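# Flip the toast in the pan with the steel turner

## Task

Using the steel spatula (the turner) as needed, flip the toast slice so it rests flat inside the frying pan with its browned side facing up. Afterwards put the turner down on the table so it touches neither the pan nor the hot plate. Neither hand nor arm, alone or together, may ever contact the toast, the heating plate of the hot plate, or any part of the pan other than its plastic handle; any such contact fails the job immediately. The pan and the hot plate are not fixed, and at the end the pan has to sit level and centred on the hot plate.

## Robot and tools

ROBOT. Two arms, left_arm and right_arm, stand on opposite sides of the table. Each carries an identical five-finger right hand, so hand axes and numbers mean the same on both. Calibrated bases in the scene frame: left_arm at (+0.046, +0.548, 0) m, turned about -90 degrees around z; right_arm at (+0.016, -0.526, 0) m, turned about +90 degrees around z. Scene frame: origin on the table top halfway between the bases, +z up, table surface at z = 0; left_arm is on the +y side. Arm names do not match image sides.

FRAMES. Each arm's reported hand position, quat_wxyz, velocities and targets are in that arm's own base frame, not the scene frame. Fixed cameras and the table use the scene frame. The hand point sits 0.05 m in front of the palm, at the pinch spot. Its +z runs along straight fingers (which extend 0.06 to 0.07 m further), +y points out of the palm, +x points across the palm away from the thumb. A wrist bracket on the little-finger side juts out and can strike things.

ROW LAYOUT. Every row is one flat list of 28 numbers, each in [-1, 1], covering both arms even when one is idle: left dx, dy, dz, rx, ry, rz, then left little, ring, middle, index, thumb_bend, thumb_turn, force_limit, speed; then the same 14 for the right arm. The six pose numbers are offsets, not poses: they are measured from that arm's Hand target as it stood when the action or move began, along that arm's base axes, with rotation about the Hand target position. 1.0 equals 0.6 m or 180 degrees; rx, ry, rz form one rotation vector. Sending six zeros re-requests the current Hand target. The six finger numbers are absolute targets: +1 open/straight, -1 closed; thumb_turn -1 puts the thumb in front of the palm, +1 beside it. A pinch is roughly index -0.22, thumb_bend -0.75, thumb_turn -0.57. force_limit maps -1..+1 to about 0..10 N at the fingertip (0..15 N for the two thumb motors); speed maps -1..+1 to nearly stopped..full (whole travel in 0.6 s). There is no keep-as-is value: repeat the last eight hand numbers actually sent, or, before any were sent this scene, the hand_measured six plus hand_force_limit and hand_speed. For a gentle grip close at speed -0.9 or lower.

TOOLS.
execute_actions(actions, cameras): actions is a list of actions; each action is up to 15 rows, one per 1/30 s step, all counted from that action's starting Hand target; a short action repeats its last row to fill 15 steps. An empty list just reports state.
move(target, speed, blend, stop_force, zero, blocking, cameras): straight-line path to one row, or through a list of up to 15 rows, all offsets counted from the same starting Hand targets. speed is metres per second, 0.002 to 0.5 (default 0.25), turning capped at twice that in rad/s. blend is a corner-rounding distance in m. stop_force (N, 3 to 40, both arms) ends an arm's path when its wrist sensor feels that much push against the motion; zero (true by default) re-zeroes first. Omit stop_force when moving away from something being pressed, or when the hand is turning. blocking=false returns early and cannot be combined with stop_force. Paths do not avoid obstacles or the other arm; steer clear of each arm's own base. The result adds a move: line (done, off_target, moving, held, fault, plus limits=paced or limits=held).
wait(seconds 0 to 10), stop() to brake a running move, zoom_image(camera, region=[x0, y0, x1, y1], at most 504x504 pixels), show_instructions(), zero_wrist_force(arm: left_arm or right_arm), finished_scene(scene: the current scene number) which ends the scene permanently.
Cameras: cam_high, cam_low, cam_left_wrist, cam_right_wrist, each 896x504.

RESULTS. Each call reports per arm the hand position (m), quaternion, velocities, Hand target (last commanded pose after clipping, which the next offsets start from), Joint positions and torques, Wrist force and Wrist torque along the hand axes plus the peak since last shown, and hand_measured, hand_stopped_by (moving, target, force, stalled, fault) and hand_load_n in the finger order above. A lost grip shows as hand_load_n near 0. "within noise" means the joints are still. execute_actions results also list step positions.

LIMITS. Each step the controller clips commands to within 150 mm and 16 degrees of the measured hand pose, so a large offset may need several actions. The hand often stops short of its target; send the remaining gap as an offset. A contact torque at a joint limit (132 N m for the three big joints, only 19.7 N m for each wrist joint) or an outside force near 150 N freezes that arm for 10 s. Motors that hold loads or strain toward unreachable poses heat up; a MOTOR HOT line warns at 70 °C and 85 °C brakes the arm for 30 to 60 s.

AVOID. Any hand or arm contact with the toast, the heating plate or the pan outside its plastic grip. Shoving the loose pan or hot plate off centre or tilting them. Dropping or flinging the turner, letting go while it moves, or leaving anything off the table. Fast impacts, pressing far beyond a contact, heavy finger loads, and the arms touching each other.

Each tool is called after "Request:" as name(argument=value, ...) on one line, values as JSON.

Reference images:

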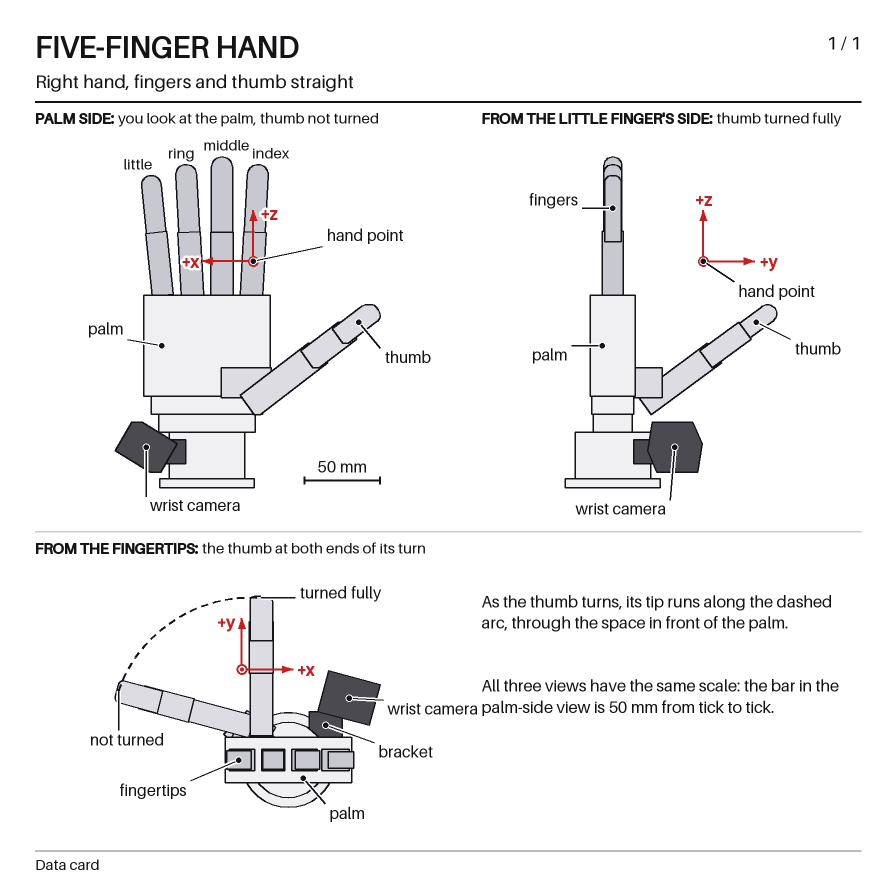

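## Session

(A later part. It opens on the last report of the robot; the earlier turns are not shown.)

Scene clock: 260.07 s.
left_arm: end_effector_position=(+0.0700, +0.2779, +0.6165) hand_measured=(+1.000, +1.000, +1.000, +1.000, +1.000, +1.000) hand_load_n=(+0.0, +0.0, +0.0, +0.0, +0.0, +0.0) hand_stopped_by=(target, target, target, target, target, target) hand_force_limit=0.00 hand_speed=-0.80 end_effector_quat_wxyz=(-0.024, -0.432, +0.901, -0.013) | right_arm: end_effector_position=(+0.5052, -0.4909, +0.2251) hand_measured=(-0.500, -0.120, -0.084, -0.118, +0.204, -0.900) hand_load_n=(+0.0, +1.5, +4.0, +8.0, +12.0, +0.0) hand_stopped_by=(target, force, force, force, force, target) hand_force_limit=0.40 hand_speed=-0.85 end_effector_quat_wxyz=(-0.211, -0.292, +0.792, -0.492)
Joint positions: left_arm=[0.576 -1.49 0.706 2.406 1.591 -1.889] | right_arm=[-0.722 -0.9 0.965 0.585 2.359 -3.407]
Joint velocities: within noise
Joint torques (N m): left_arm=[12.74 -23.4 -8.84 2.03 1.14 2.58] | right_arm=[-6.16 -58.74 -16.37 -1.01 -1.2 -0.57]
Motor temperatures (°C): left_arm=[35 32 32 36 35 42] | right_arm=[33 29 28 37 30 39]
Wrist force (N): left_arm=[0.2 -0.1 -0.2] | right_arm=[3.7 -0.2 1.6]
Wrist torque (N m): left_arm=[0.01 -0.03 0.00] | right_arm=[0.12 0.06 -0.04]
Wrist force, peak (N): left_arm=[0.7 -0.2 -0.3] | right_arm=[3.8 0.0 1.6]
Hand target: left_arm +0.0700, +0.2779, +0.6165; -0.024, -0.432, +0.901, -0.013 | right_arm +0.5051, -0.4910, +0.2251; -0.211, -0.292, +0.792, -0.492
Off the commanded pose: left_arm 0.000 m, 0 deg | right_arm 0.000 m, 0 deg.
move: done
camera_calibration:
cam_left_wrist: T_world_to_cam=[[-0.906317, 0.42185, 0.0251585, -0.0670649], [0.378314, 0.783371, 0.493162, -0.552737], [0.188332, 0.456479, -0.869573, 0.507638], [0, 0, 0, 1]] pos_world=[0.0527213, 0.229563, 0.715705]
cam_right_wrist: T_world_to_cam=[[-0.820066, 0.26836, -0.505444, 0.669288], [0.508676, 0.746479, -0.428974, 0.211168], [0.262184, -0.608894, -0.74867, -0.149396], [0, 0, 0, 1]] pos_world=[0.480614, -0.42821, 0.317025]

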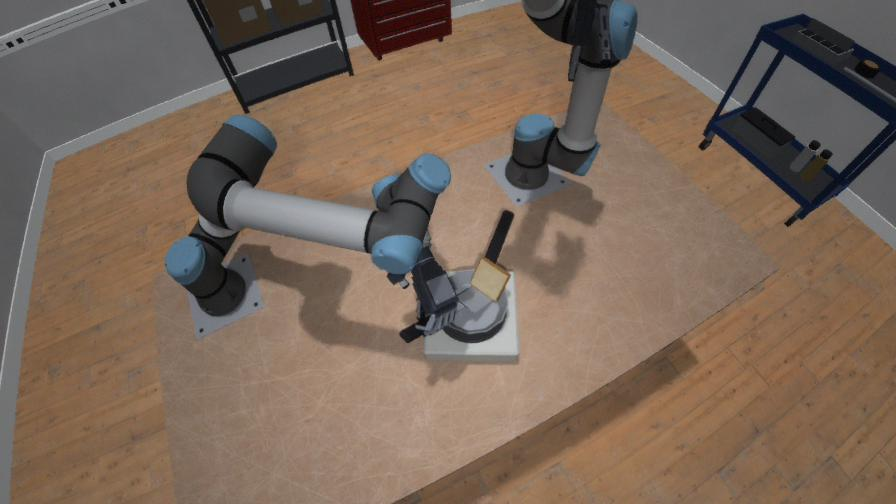

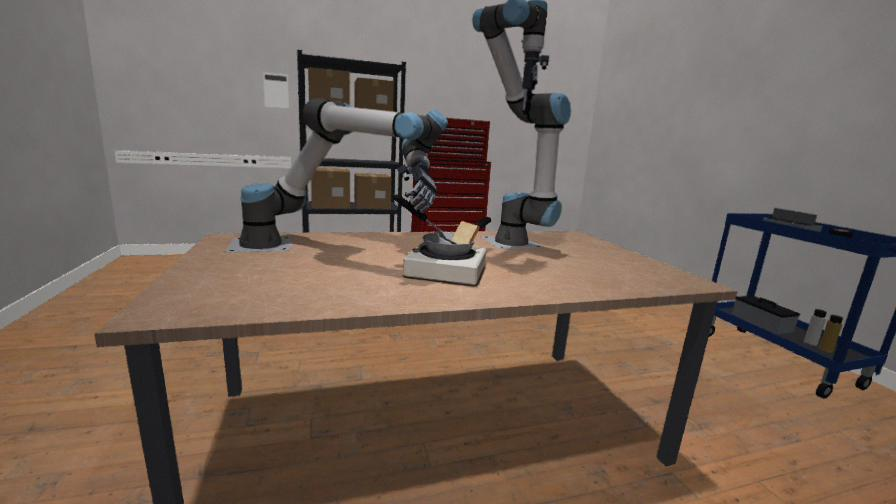

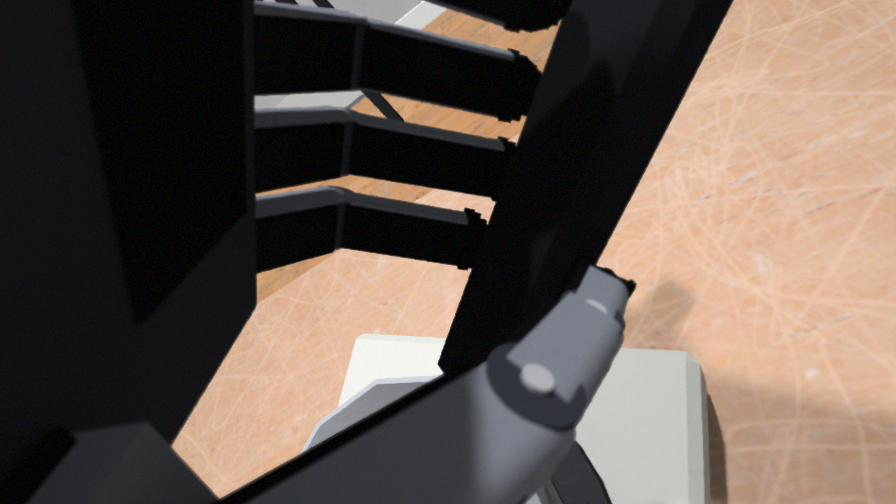

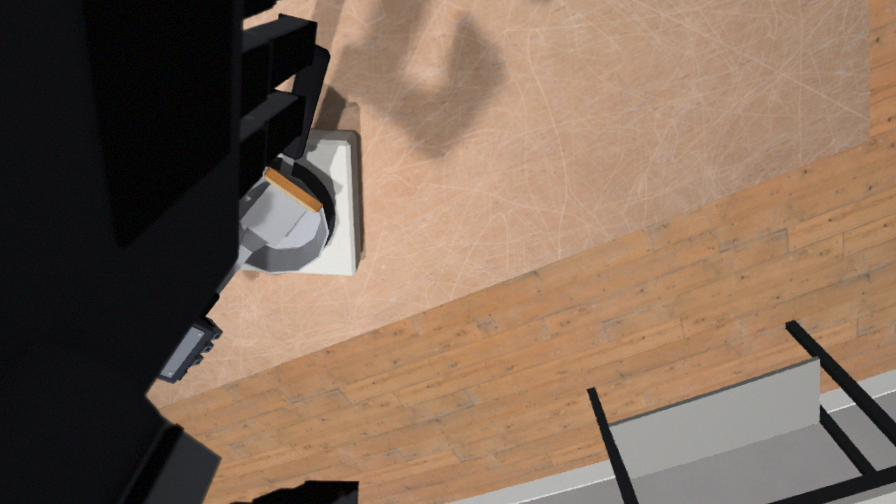

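Request:
move(target=[0,0,0,0,0,0,1,1,1,1,1,1,0,-0.8,-0.0312,-0.0118,0.004,0,0,0,-0.5,-0.5,-0.5,-0.5,-0.75,-0.9,0.4,-0.85], speed=0.02, cameras=["cam_high","cam_low","cam_right_wrist"])

Request:
zoom_image(camera="cam_low", region=[400, 190, 500, 270])

Request:
zoom_image(camera="cam_right_wrist", region=[180, 120, 380, 320])

Scene clock: 262.50 s.
left_arm: end_effector_position=(+0.0700, +0.2779, +0.6165) hand_measured=(+1.000, +1.000, +1.000, +1.000, +1.000, +1.000) hand_load_n=(+0.0, +0.0, +0.0, +0.0, +0.0, +0.0) hand_stopped_by=(target, target, target, target, target, target) hand_force_limit=0.00 hand_speed=-0.80 end_effector_quat_wxyz=(-0.024, -0.432, +0.901, -0.013) | right_arm: end_effector_position=(+0.4863, -0.4981, +0.2275) hand_measured=(-0.500, -0.120, -0.084, -0.118, +0.204, -0.900) hand_load_n=(+0.0, +0.5, +2.5, +9.0, +12.5, +1.5) hand_stopped_by=(target, force, force, force, force, target) hand_force_limit=0.40 hand_speed=-0.85 end_effector_quat_wxyz=(-0.211, -0.292, +0.792, -0.492)
Joint positions: left_arm=[0.576 -1.49 0.706 2.406 1.591 -1.889] | right_arm=[-0.753 -0.942 1.025 0.548 2.334 -3.433]
Joint velocities: within noise
Joint torques (N m): left_arm=[12.15 -24.9 -9.77 2.27 1.3 2.6] | right_arm=[6.58 -47.08 -36.92 2.02 1.96 0.22]
Motor temperatures (°C): left_arm=[35 32 32 36 35 42] | right_arm=[33 29 28 37 30 39]
Wrist force (N): left_arm=[0.3 0.0 -0.2] | right_arm=[-0.6 0.5 1.0]
Wrist torque (N m): left_arm=[0.03 -0.04 0.00] | right_arm=[0.13 0.12 -0.06]
Wrist force, peak (N): left_arm=[0.7 -0.4 -0.3] | right_arm=[3.9 -0.2 1.6]
Hand target: left_arm +0.0700, +0.2779, +0.6165; -0.024, -0.432, +0.901, -0.013 | right_arm +0.4864, -0.4981, +0.2275; -0.211, -0.292, +0.792, -0.492
Off the commanded pose: left_arm 0.000 m, 0 deg | right_arm 0.000 m, 0 deg.
move: done
camera_calibration:
cam_right_wrist: T_world_to_cam=[[-0.820127, 0.268241, -0.50541, 0.656882], [0.50854, 0.746573, -0.42897, 0.227269], [0.262258, -0.608831, -0.748696, -0.147074], [0, 0, 0, 1]] pos_world=[0.461722, -0.435419, 0.319372]
Images, in order (width x height): cam_high 896x504, cam_low 896x504, cam_right_wrist 896x504.

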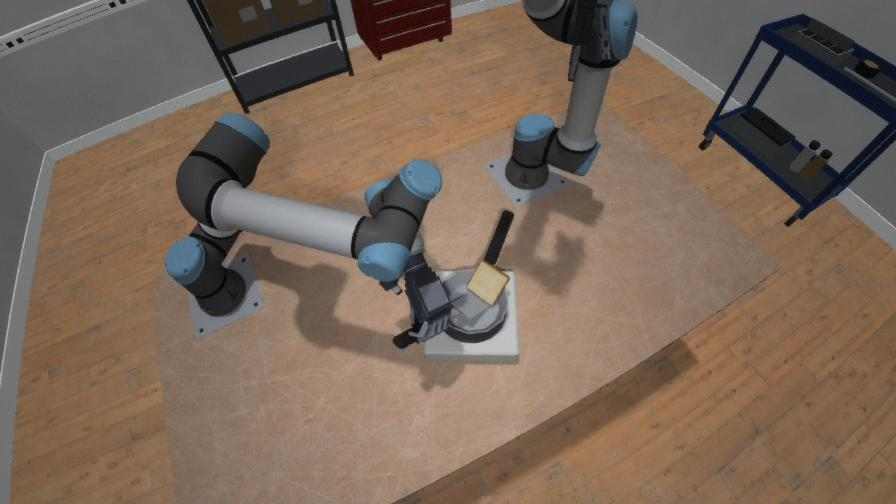

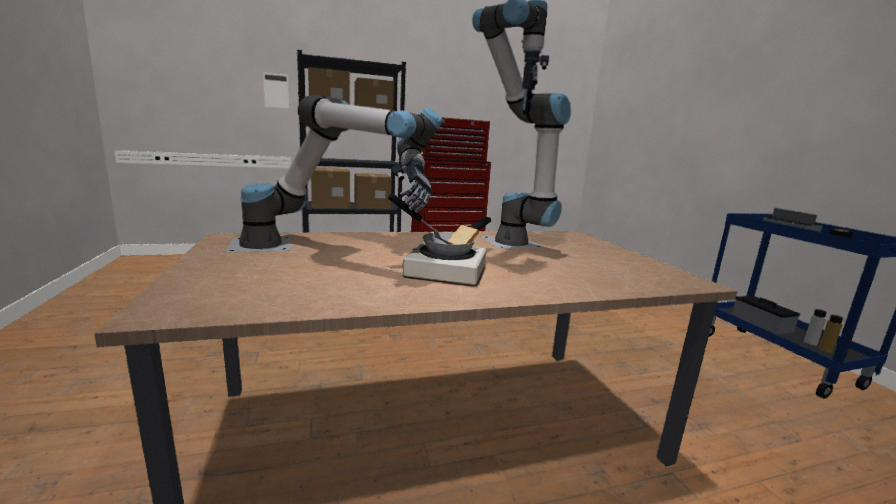

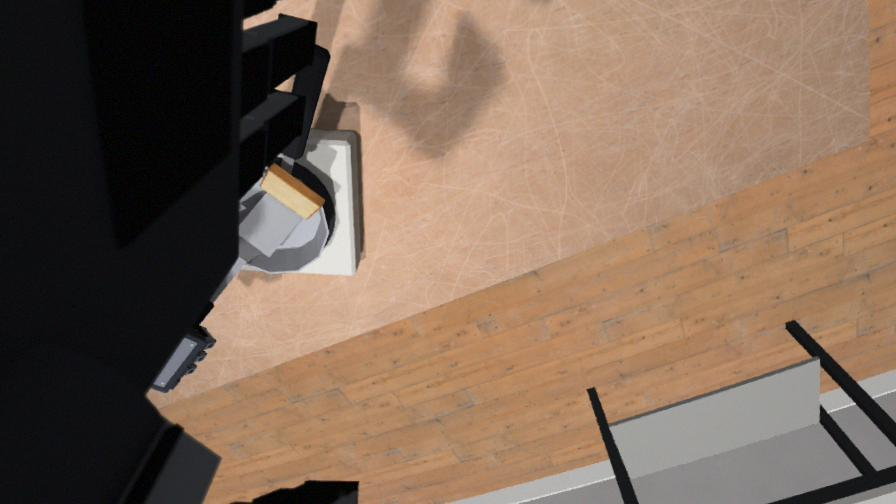

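Scaled by 5.040 from the camera's 896x504 image, which has a finer 1280x720 frame.

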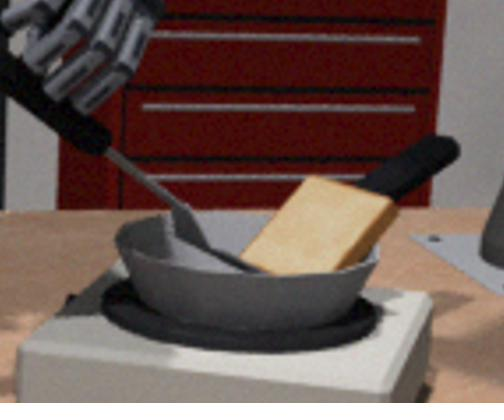

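Scaled by 2.520 from the camera's 896x504 image, which has a finer 1280x720 frame.

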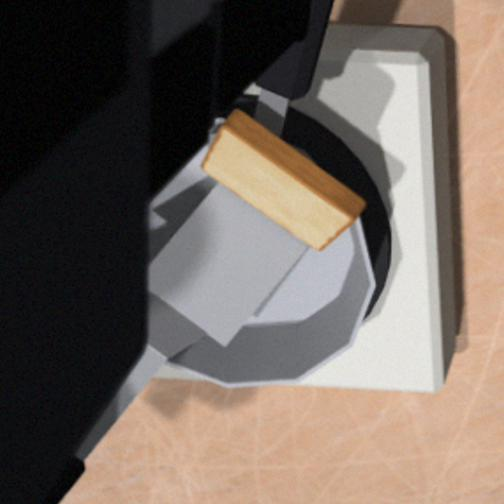

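Request:
move(target=[0,0,0,0,0,0,1,1,1,1,1,1,0,-0.8,-0.0546,-0.0206,0.002,0,0,0,-0.5,-0.5,-0.5,-0.5,-0.75,-0.9,0.4,-0.85], speed=0.02, cameras=["cam_high","cam_low","cam_right_wrist"])

Request:
zoom_image(camera="cam_low", region=[400, 190, 500, 270])

Request:
zoom_image(camera="cam_right_wrist", region=[180, 120, 380, 320])

Request:
zoom_image(camera="cam_high", region=[420, 250, 520, 350])

Scene clock: 266.03 s.
left_arm: end_effector_position=(+0.0700, +0.2779, +0.6165) hand_measured=(+1.000, +1.000, +1.000, +1.000, +1.000, +1.000) hand_load_n=(+0.0, +0.0, +0.0, +0.0, +0.0, +0.0) hand_stopped_by=(target, target, target, target, target, target) hand_force_limit=0.00 hand_speed=-0.80 end_effector_quat_wxyz=(-0.024, -0.432, +0.901, -0.013) | right_arm: end_effector_position=(+0.4536, -0.5105, +0.2287) hand_measured=(-0.500, -0.120, -0.084, -0.118, +0.204, -0.900) hand_load_n=(+0.0, +0.5, +2.5, +9.0, +12.5, +2.0) hand_stopped_by=(target, force, force, force, force, target) hand_force_limit=0.40 hand_speed=-0.85 end_effector_quat_wxyz=(-0.211, -0.292, +0.792, -0.492)
Joint positions: left_arm=[0.576 -1.49 0.706 2.406 1.591 -1.889] | right_arm=[-0.809 -1.008 1.124 0.486 2.289 -3.476]
Joint velocities: within noise
Joint torques (N m): left_arm=[12.26 -23.51 -12.92 2.99 1.33 2.48] | right_arm=[7.49 -45.08 -36 1.89 2.02 0.16]
Motor temperatures (°C): left_arm=[35 32 32 36 35 42] | right_arm=[33 29 28 37 30 39]
Wrist force (N): left_arm=[0.2 -0.4 -0.2] | right_arm=[-0.8 0.6 1.1]
Wrist torque (N m): left_arm=[-0.03 -0.03 -0.01] | right_arm=[0.11 0.18 -0.10]
Wrist force, peak (N): left_arm=[0.4 -0.3 -0.5] | right_arm=[-1.1 0.5 1.5]
Hand target: left_arm +0.0700, +0.2779, +0.6165; -0.024, -0.432, +0.901, -0.013 | right_arm +0.4537, -0.5105, +0.2287; -0.211, -0.292, +0.792, -0.492
Off the commanded pose: left_arm 0.000 m, 0 deg | right_arm 0.000 m, 0 deg.
move: done
camera_calibration:
cam_right_wrist: T_world_to_cam=[[-0.820128, 0.268224, -0.505417, 0.633928], [0.508531, 0.746578, -0.428973, 0.253673], [0.262273, -0.608832, -0.74869, -0.14512], [0, 0, 0, 1]] pos_world=[0.428963, -0.447775, 0.320567]
Images, in order (width x height): cam_high 896x504, cam_low 896x504, cam_right_wrist 896x504.

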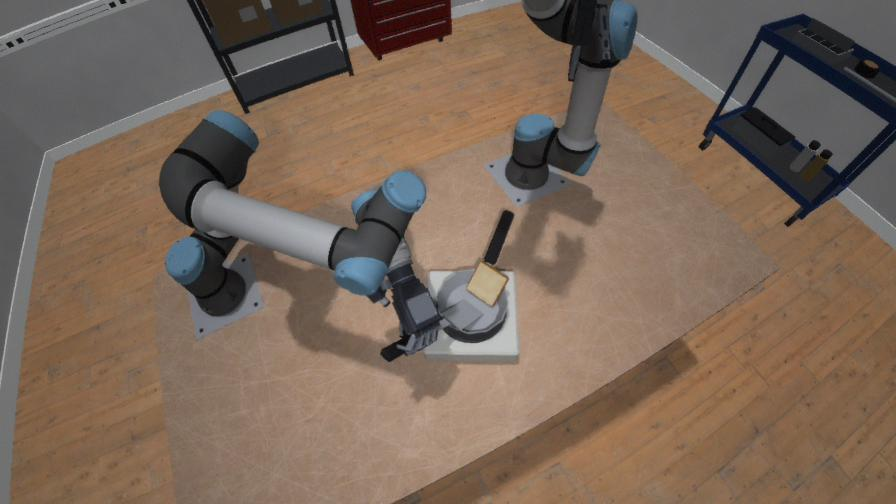

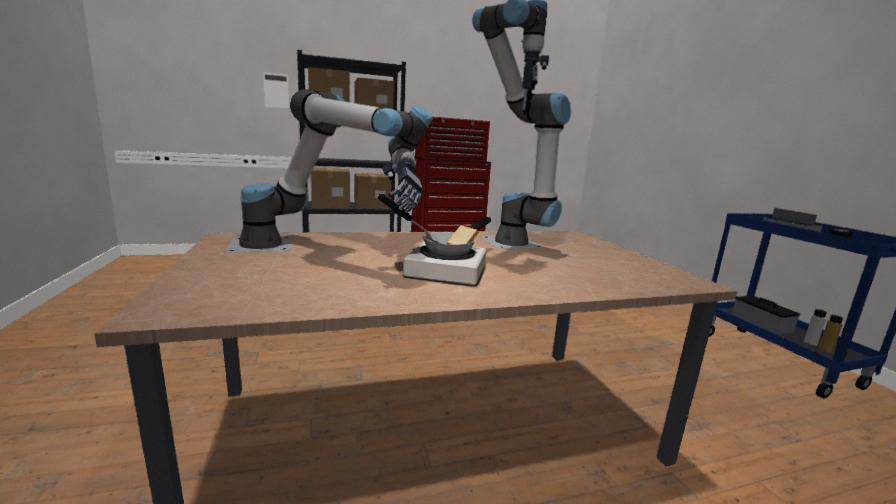

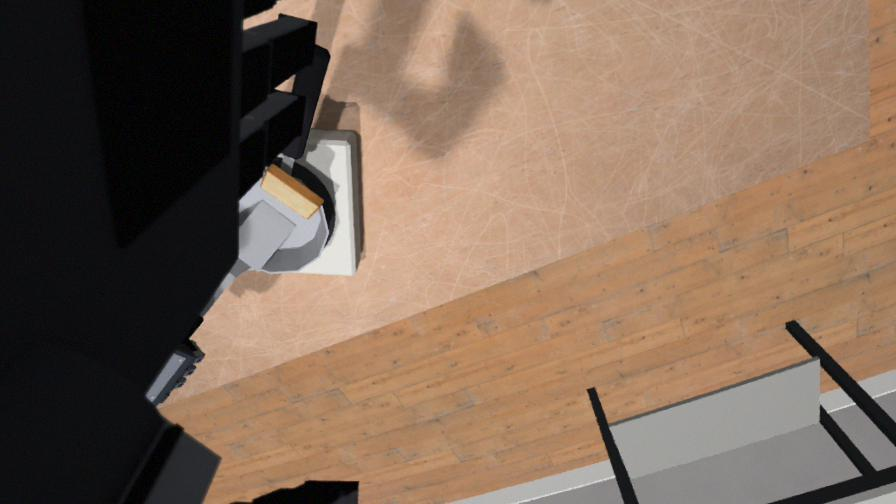

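Scaled by 5.040 from the camera's 896x504 image, which has a finer 1280x720 frame.

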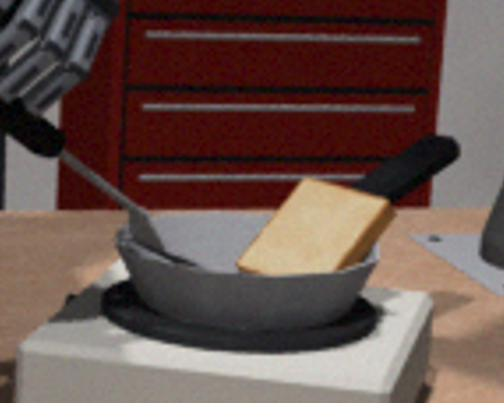

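Scaled by 2.520 from the camera's 896x504 image, which has a finer 1280x720 frame.

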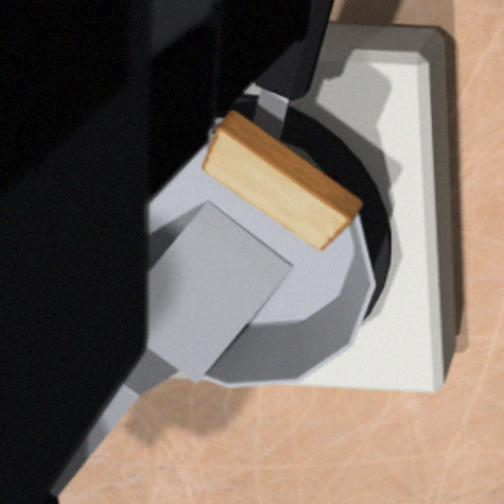

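Scaled by 5.040 from the camera's 896x504 image, which has a finer 1280x720 frame.

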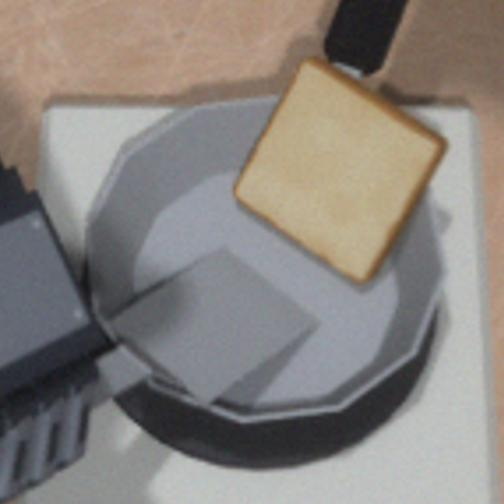

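Request:
move(target=[[0,0,0,0,0,0,1,1,1,1,1,1,0,-0.8,0,0,0.2167,0,0,0,-0.5,-0.5,-0.5,-0.5,-0.75,-0.9,0.4,-0.85],[0,0,0,0,0,0,1,1,1,1,1,1,0,-0.8,0.4588,0.1543,0.3455,-0.0923,0.2442,0,-0.5,-0.5,-0.5,-0.5,-0.75,-0.9,0.4,-0.85]], speed=0.12)

Request:
zoom_image(camera="cam_low", region=[400, 150, 520, 270])

Request:
zoom_image(camera="cam_high", region=[410, 210, 550, 350])

Scene clock: 278.33 s.
left_arm: end_effector_position=(+0.0700, +0.2779, +0.6165) hand_measured=(+1.000, +1.000, +1.000, +1.000, +1.000, +1.000) hand_load_n=(+0.0, +0.0, +0.0, +0.0, +0.0, +0.0) hand_stopped_by=(target, target, target, target, target, target) hand_force_limit=0.00 hand_speed=-0.80 end_effector_quat_wxyz=(-0.024, -0.432, +0.901, -0.013) | right_arm: end_effector_position=(+0.6580, -0.4406, +0.4158) hand_measured=(-0.500, -0.122, -0.084, -0.118, +0.204, -0.900) hand_load_n=(+0.0, +0.0, +3.5, +7.5, +12.0, +2.0) hand_stopped_by=(target, force, force, force, force, target) hand_force_limit=0.40 hand_speed=-0.85 end_effector_quat_wxyz=(-0.460, -0.391, +0.562, -0.565)
Joint positions: left_arm=[0.576 -1.49 0.706 2.406 1.591 -1.889] | right_arm=[-0.437 -0.503 0.035 0.293 2.775 -4.596]
Joint velocities: within noise
Joint torques (N m): left_arm=[11.26 -23 -19.13 4.06 1.26 2.52] | right_arm=[-8.46 -72.84 -24.77 0.02 -2.24 -1.1]
Motor temperatures (°C): left_arm=[35 32 32 36 35 42] | right_arm=[33 29 28 37 29 39]
Wrist force (N): left_arm=[0.2 -0.2 -0.3] | right_arm=[-1.9 -0.2 0.3]
Wrist torque (N m): left_arm=[0.00 -0.03 0.00] | right_arm=[0.17 0.28 -0.19]
Wrist force, peak (N): left_arm=[0.7 -0.1 -0.6] | right_arm=[-4.4 -4.4 -1.9]
Hand target: left_arm +0.0700, +0.2779, +0.6165; -0.024, -0.432, +0.901, -0.013 | right_arm +0.6580, -0.4407, +0.4159; -0.460, -0.391, +0.562, -0.565 (not the last commanded pose)
Off the commanded pose: left_arm 0.000 m, 0 deg | right_arm 0.077 m, 16 deg.
elbow stopped short (right arm): the move would have taken joint 3 (elbow) straighter than the controller allows.
move: held (right_arm; a check stopped the path); path passed 1 of 2 targets; limits=held
pose unreachable (right arm): on one or more control steps of this call, first in action 0 (counted from 0), this arm could not follow its commanded pose, so it was not sent that pose on those steps. It may still have moved: this result reports where it is.
cause: moving toward the commanded pose would bring two parts of the arm too close to each other (joints 4 (wrist 1) to 6 (wrist 3) lie between them).
camera_calibration:
cam_left_wrist: T_world_to_cam=[[-0.906317, 0.42185, 0.0251586, -0.067065], [0.378314, 0.783371, 0.493162, -0.552737], [0.188332, 0.456479, -0.869574, 0.507638], [0, 0, 0, 1]] pos_world=[0.0527213, 0.229563, 0.715705]
cam_right_wrist: T_world_to_cam=[[-0.996717, 0.060599, -0.0536859, 0.714351], [0.0755039, 0.45648, -0.886524, 0.525192], [-0.029216, -0.887668, -0.459557, -0.0673388], [0, 0, 0, 1]] pos_world=[0.670385, -0.342803, 0.473]

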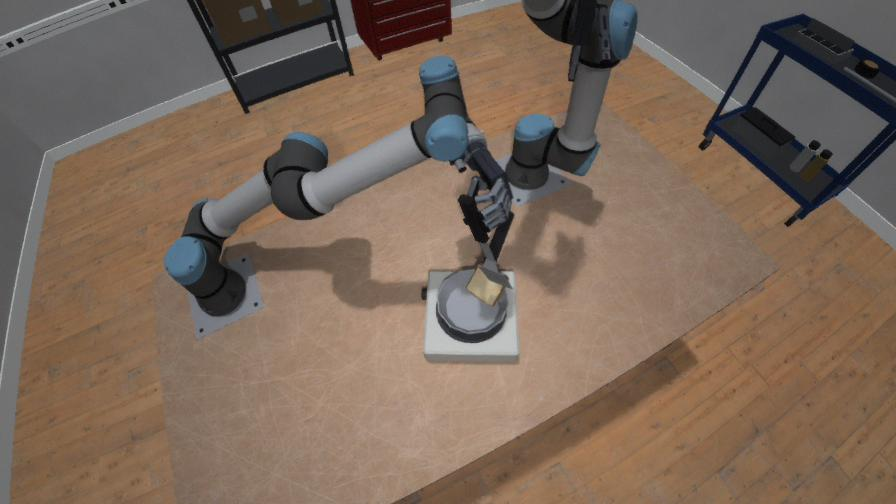

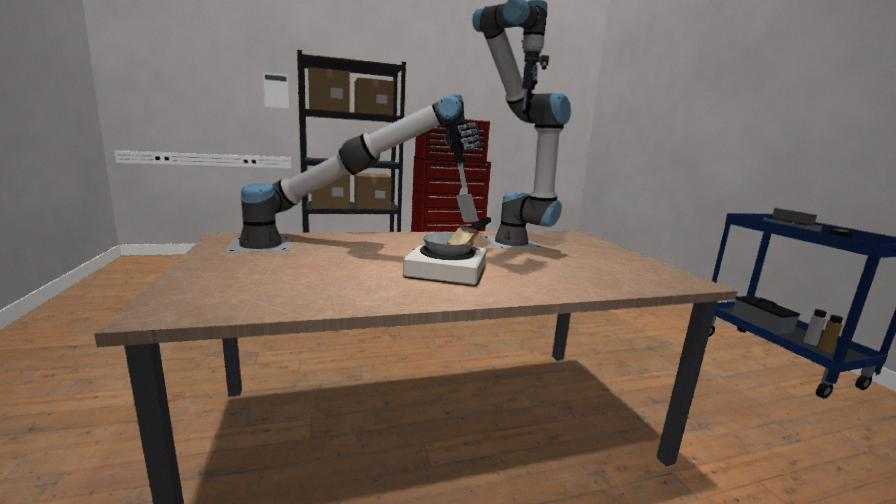

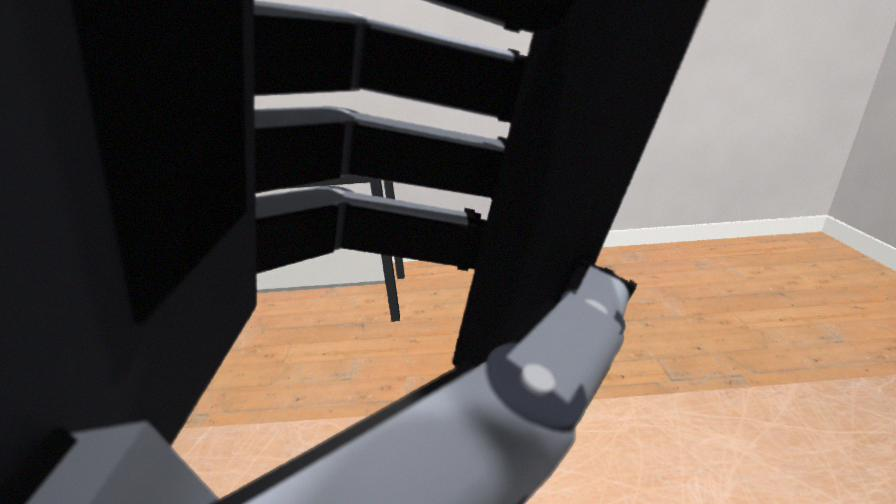

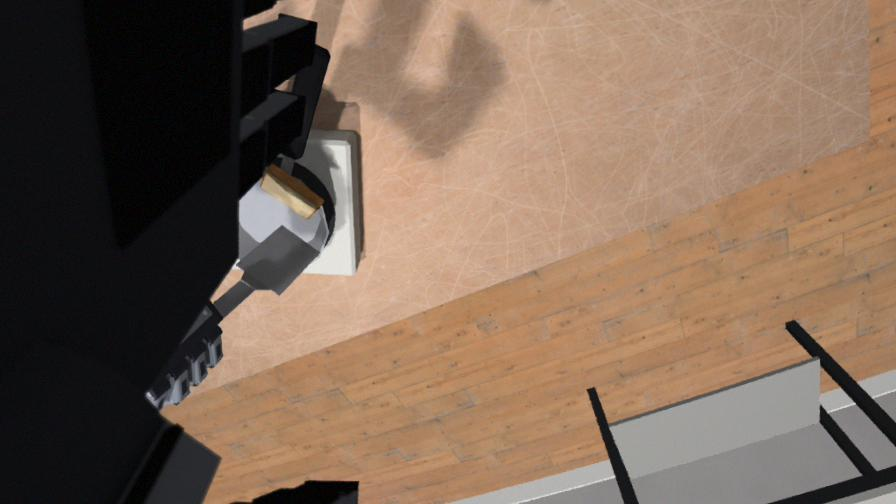

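Scaled by 4.200 from the camera's 896x504 image, which has a finer 1280x720 frame.

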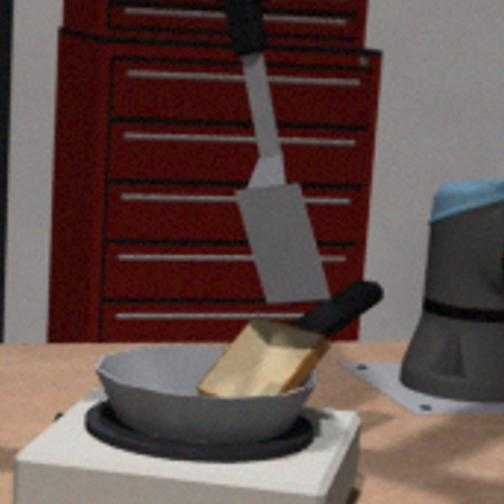

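Scaled by 3.600 from the camera's 896x504 image, which has a finer 1280x720 frame.

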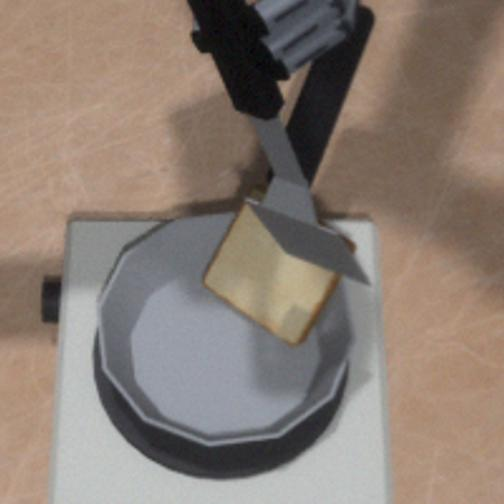

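Request:
move(target=[[0,0,0,0,0,0,1,1,1,1,1,1,0,-0.8,-0.3407,-0.1163,-0.0953,0.1451,-0.178,-0.0251,-0.5,-0.5,-0.5,-0.5,-0.75,-0.9,0.4,-0.85],[0,0,0,0,0,0,1,1,1,1,1,1,0,-0.8,-0.3407,-0.1163,-0.3117,0.1451,-0.178,-0.0251,-0.5,-0.5,-0.5,-0.5,-0.75,-0.9,0.4,-0.85]], speed=0.12)

Request:
zoom_image(camera="cam_low", region=[400, 180, 500, 270])

Request:
zoom_image(camera="cam_high", region=[420, 250, 520, 350])

Scene clock: 294.97 s.
left_arm: end_effector_position=(+0.0700, +0.2779, +0.6165) hand_measured=(+1.000, +1.000, +1.000, +1.000, +1.000, +1.000) hand_load_n=(+0.0, +0.0, +0.0, +0.0, +0.0, +0.0) hand_stopped_by=(target, target, target, target, target, target) hand_force_limit=0.00 hand_speed=-0.80 end_effector_quat_wxyz=(-0.024, -0.432, +0.901, -0.013) | right_arm: end_effector_position=(+0.4536, -0.5104, +0.2288) hand_measured=(-0.500, -0.120, -0.084, -0.118, +0.204, -0.900) hand_load_n=(+0.0, +2.0, +2.5, +6.5, +13.5, +2.5) hand_stopped_by=(target, force, force, force, force, target) hand_force_limit=0.40 hand_speed=-0.85 end_effector_quat_wxyz=(-0.211, -0.292, +0.793, -0.492)
Joint positions: left_arm=[0.576 -1.49 0.706 2.406 1.591 -1.889] | right_arm=[-0.809 -1.007 1.123 0.487 2.289 -3.475]
Joint velocities: within noise
Joint torques (N m): left_arm=[12.66 -21.85 -25.51 5.51 1.28 2.32] | right_arm=[-5.53 -56.2 -28.53 0.85 -0.12 -0.68]
Motor temperatures (°C): left_arm=[35 32 32 36 35 42] | right_arm=[32 29 28 37 29 39]
Wrist force (N): left_arm=[0.4 -0.3 -0.1] | right_arm=[-1.0 0.1 1.1]
Wrist torque (N m): left_arm=[-0.03 -0.06 0.00] | right_arm=[0.12 0.13 -0.01]
Wrist force, peak (N): left_arm=[0.4 -0.5 -0.4] | right_arm=[-2.3 -1.1 -0.5]
Hand target: left_arm +0.0700, +0.2779, +0.6165; -0.024, -0.432, +0.901, -0.013 | right_arm +0.4536, -0.5104, +0.2289; -0.211, -0.292, +0.793, -0.492
Off the commanded pose: left_arm 0.000 m, 0 deg | right_arm 0.000 m, 0 deg.
move: done
camera_calibration:
cam_left_wrist: T_world_to_cam=[[-0.906317, 0.42185, 0.0251581, -0.067065], [0.378313, 0.783371, 0.493163, -0.552737], [0.188332, 0.456479, -0.869573, 0.507639], [0, 0, 0, 1]] pos_world=[0.0527208, 0.229563, 0.715705]
cam_right_wrist: T_world_to_cam=[[-0.819447, 0.269079, -0.506067, 0.63428], [0.509653, 0.746039, -0.42858, 0.252812], [0.262224, -0.609117, -0.748476, -0.145125], [0, 0, 0, 1]] pos_world=[0.428968, -0.447677, 0.320716]

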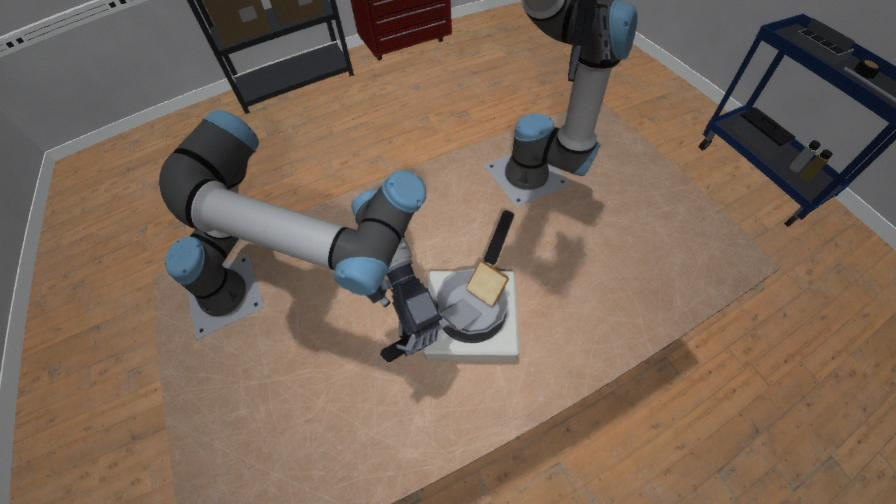

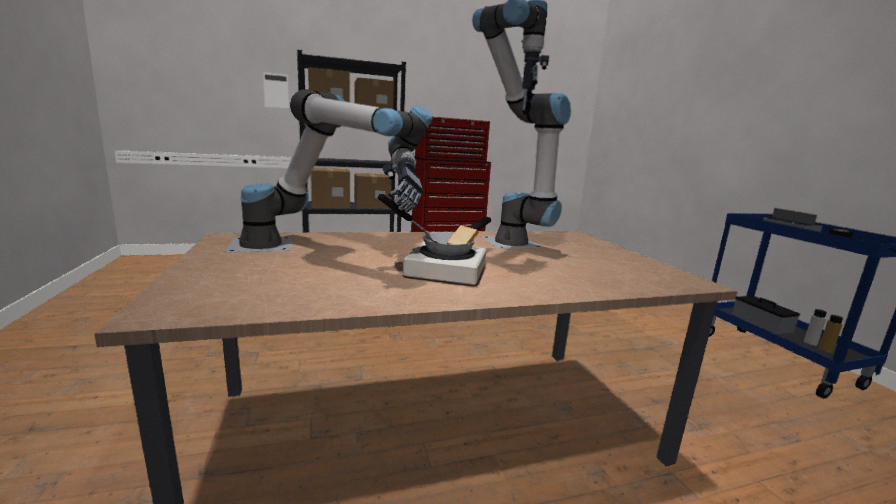

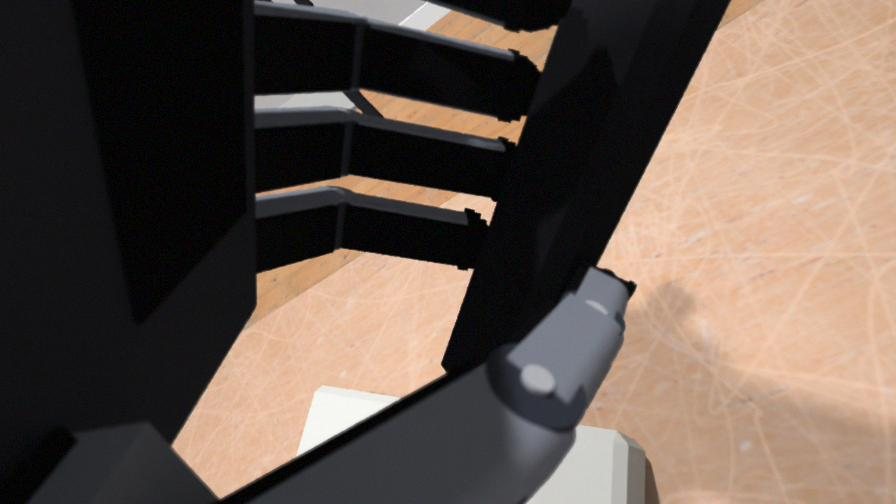

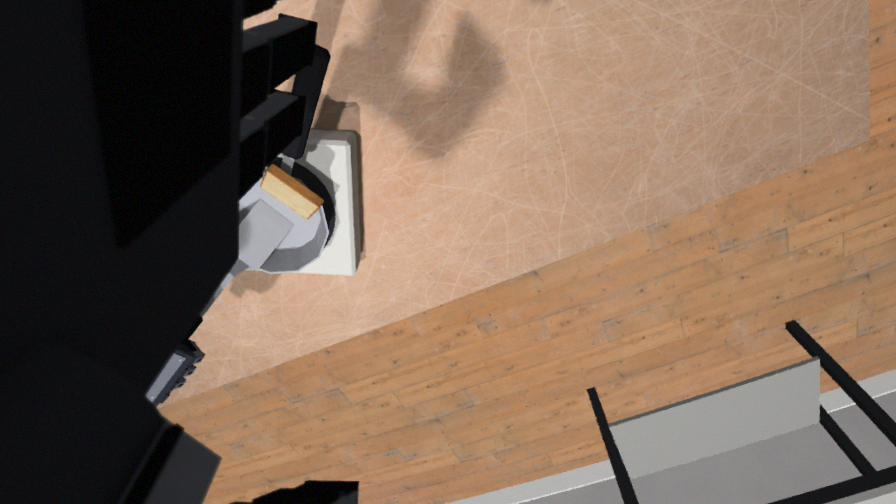

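Scaled by 5.040 from the camera's 896x504 image, which has a finer 1280x720 frame.

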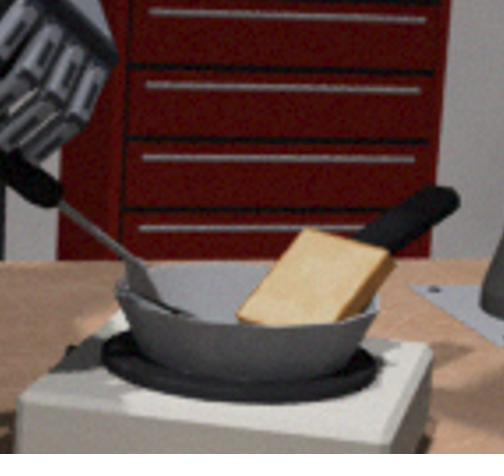

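Scaled by 5.040 from the camera's 896x504 image, which has a finer 1280x720 frame.

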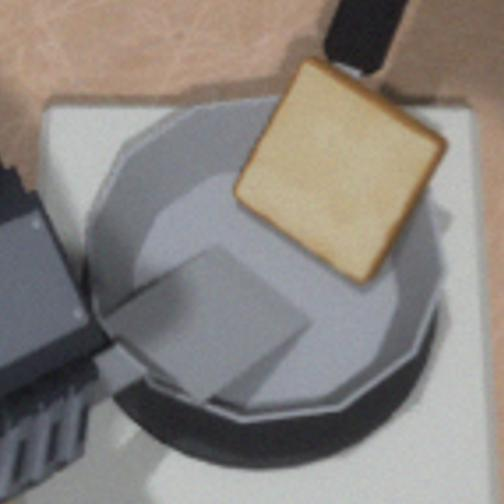

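Request:
move(target=[0,0,0,0,0,0,1,1,1,1,1,1,0,-0.8,0.0907,0.034,0,0,0,0,-0.5,-0.5,-0.5,-0.5,-0.75,-0.9,0.4,-0.85], speed=0.03)

Request:
zoom_image(camera="cam_low", region=[400, 140, 560, 240])

Request:
zoom_image(camera="cam_right_wrist", region=[180, 120, 380, 320])

Scene clock: 304.10 s.
left_arm: end_effector_position=(+0.0700, +0.2779, +0.6165) hand_measured=(+1.000, +1.000, +1.000, +1.000, +1.000, +1.000) hand_load_n=(+0.0, +0.0, +0.0, +0.0, +0.0, +0.0) hand_stopped_by=(target, target, target, target, target, target) hand_force_limit=0.00 hand_speed=-0.80 end_effector_quat_wxyz=(-0.024, -0.432, +0.901, -0.013) | right_arm: end_effector_position=(+0.5081, -0.4900, +0.2289) hand_measured=(-0.500, -0.120, -0.084, -0.118, +0.204, -0.900) hand_load_n=(+0.0, +1.5, +2.5, +7.0, +13.5, +2.5) hand_stopped_by=(target, force, force, force, force, target) hand_force_limit=0.40 hand_speed=-0.85 end_effector_quat_wxyz=(-0.211, -0.292, +0.793, -0.492) end_effector_velocity=(+0.000, +0.000, -0.001) end_effector_angular_velocity=(+0.000, -0.002, +0.002)
Joint positions: left_arm=[0.576 -1.49 0.706 2.406 1.591 -1.889] | right_arm=[-0.718 -0.894 0.945 0.601 2.363 -3.402]
Joint velocities: left_arm=[within noise] | right_arm=[-0.001 -0.002 0.004 -0.005 -0.003 -0.001]
Joint torques (N m): left_arm=[13.5 -19.92 -26.17 5.36 1.44 2.24] | right_arm=[-7.39 -60.39 -16.41 -0.96 -0.94 -1.24]
Motor temperatures (°C): left_arm=[35 32 32 36 35 41] | right_arm=[32 29 28 37 29 39]
Wrist force (N): left_arm=[0.3 0.0 -0.2] | right_arm=[1.0 -0.3 1.3]
Wrist torque (N m): left_arm=[0.02 -0.05 0.02] | right_arm=[0.17 0.06 0.05]
Wrist force, peak (N): left_arm=[0.8 -0.3 -0.4] | right_arm=[3.6 -0.2 1.3]
Hand target: left_arm +0.0700, +0.2779, +0.6165; -0.024, -0.432, +0.901, -0.013 | right_arm +0.5080, -0.4900, +0.2289; -0.211, -0.292, +0.793, -0.492
Off the commanded pose: left_arm 0.000 m, 0 deg | right_arm 0.000 m, 0 deg.
move: done
camera_calibration:
cam_left_wrist: T_world_to_cam=[[-0.906317, 0.42185, 0.0251579, -0.0670649], [0.378313, 0.783371, 0.493163, -0.552737], [0.188333, 0.45648, -0.869573, 0.507638], [0, 0, 0, 1]] pos_world=[0.0527207, 0.229563, 0.715705]
cam_right_wrist: T_world_to_cam=[[-0.81932, 0.269163, -0.506228, 0.673452], [0.509837, 0.745931, -0.428548, 0.209621], [0.262262, -0.609212, -0.748385, -0.147012], [0, 0, 0, 1]] pos_world=[0.483456, -0.427192, 0.320731]

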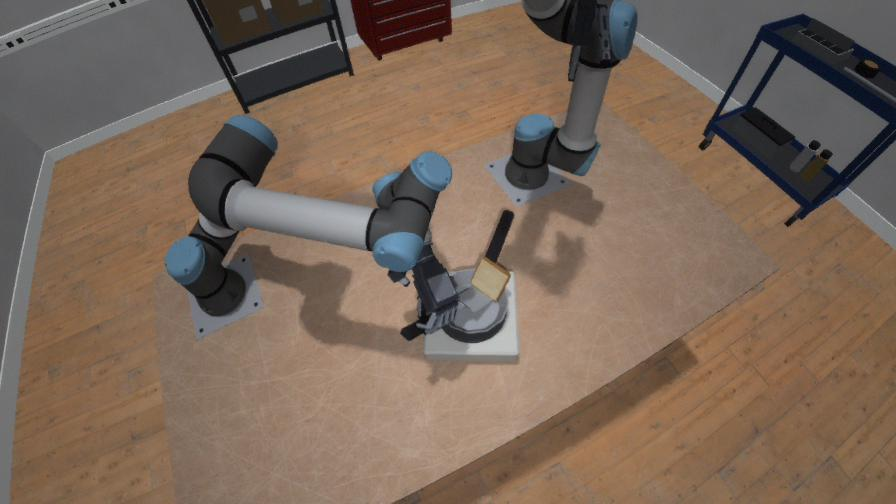

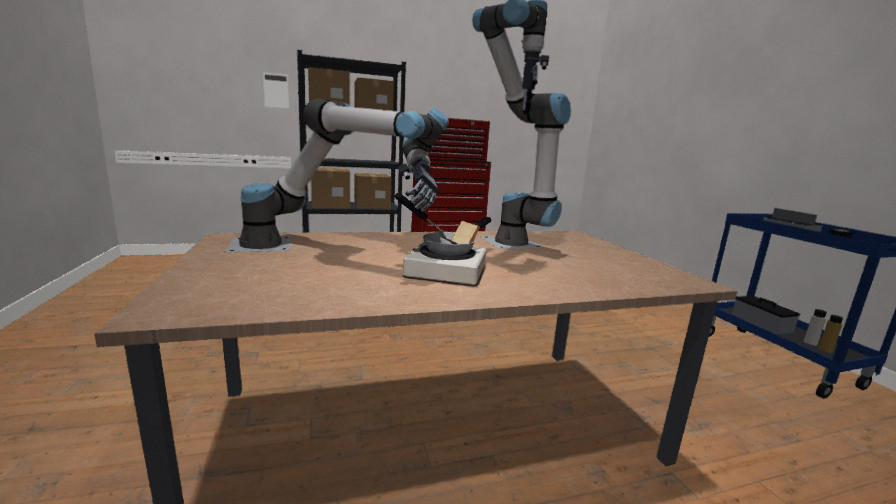

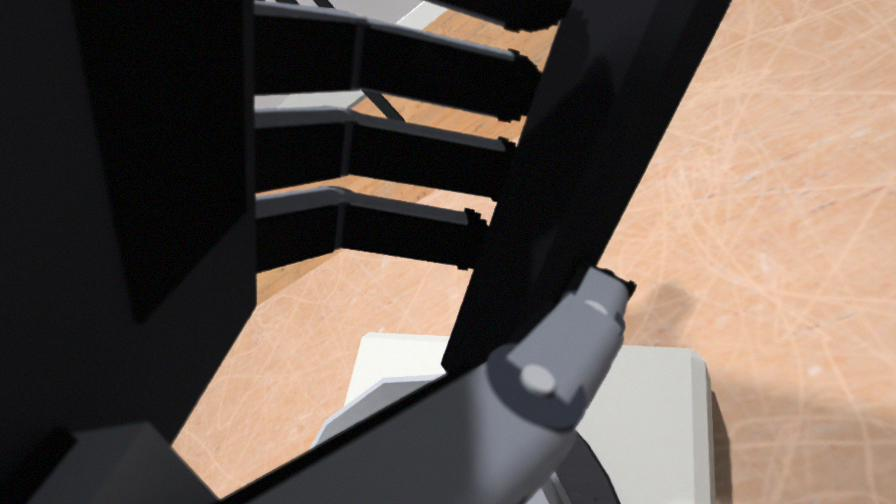

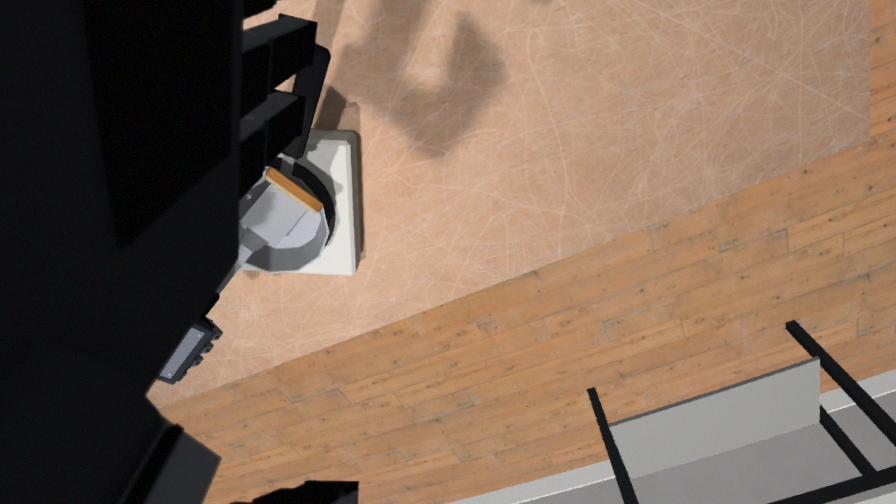

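Scaled by 3.150 from the camera's 896x504 image, which has a finer 1280x720 frame.

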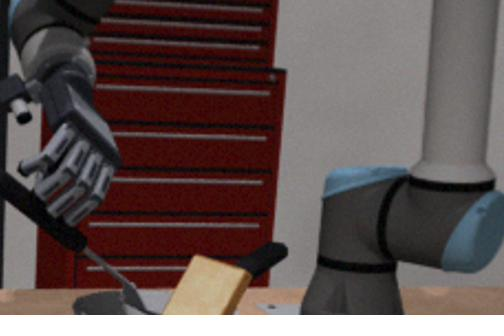

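Scaled by 2.520 from the camera's 896x504 image, which has a finer 1280x720 frame.

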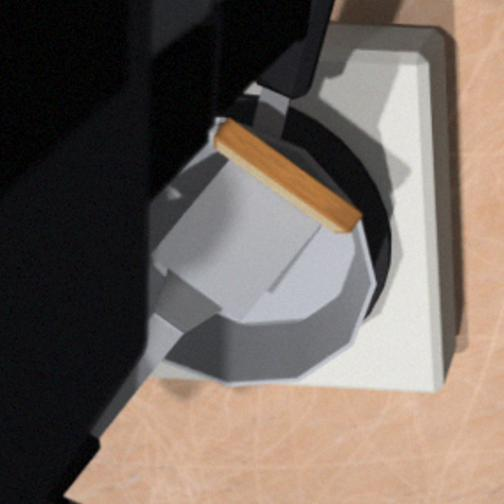

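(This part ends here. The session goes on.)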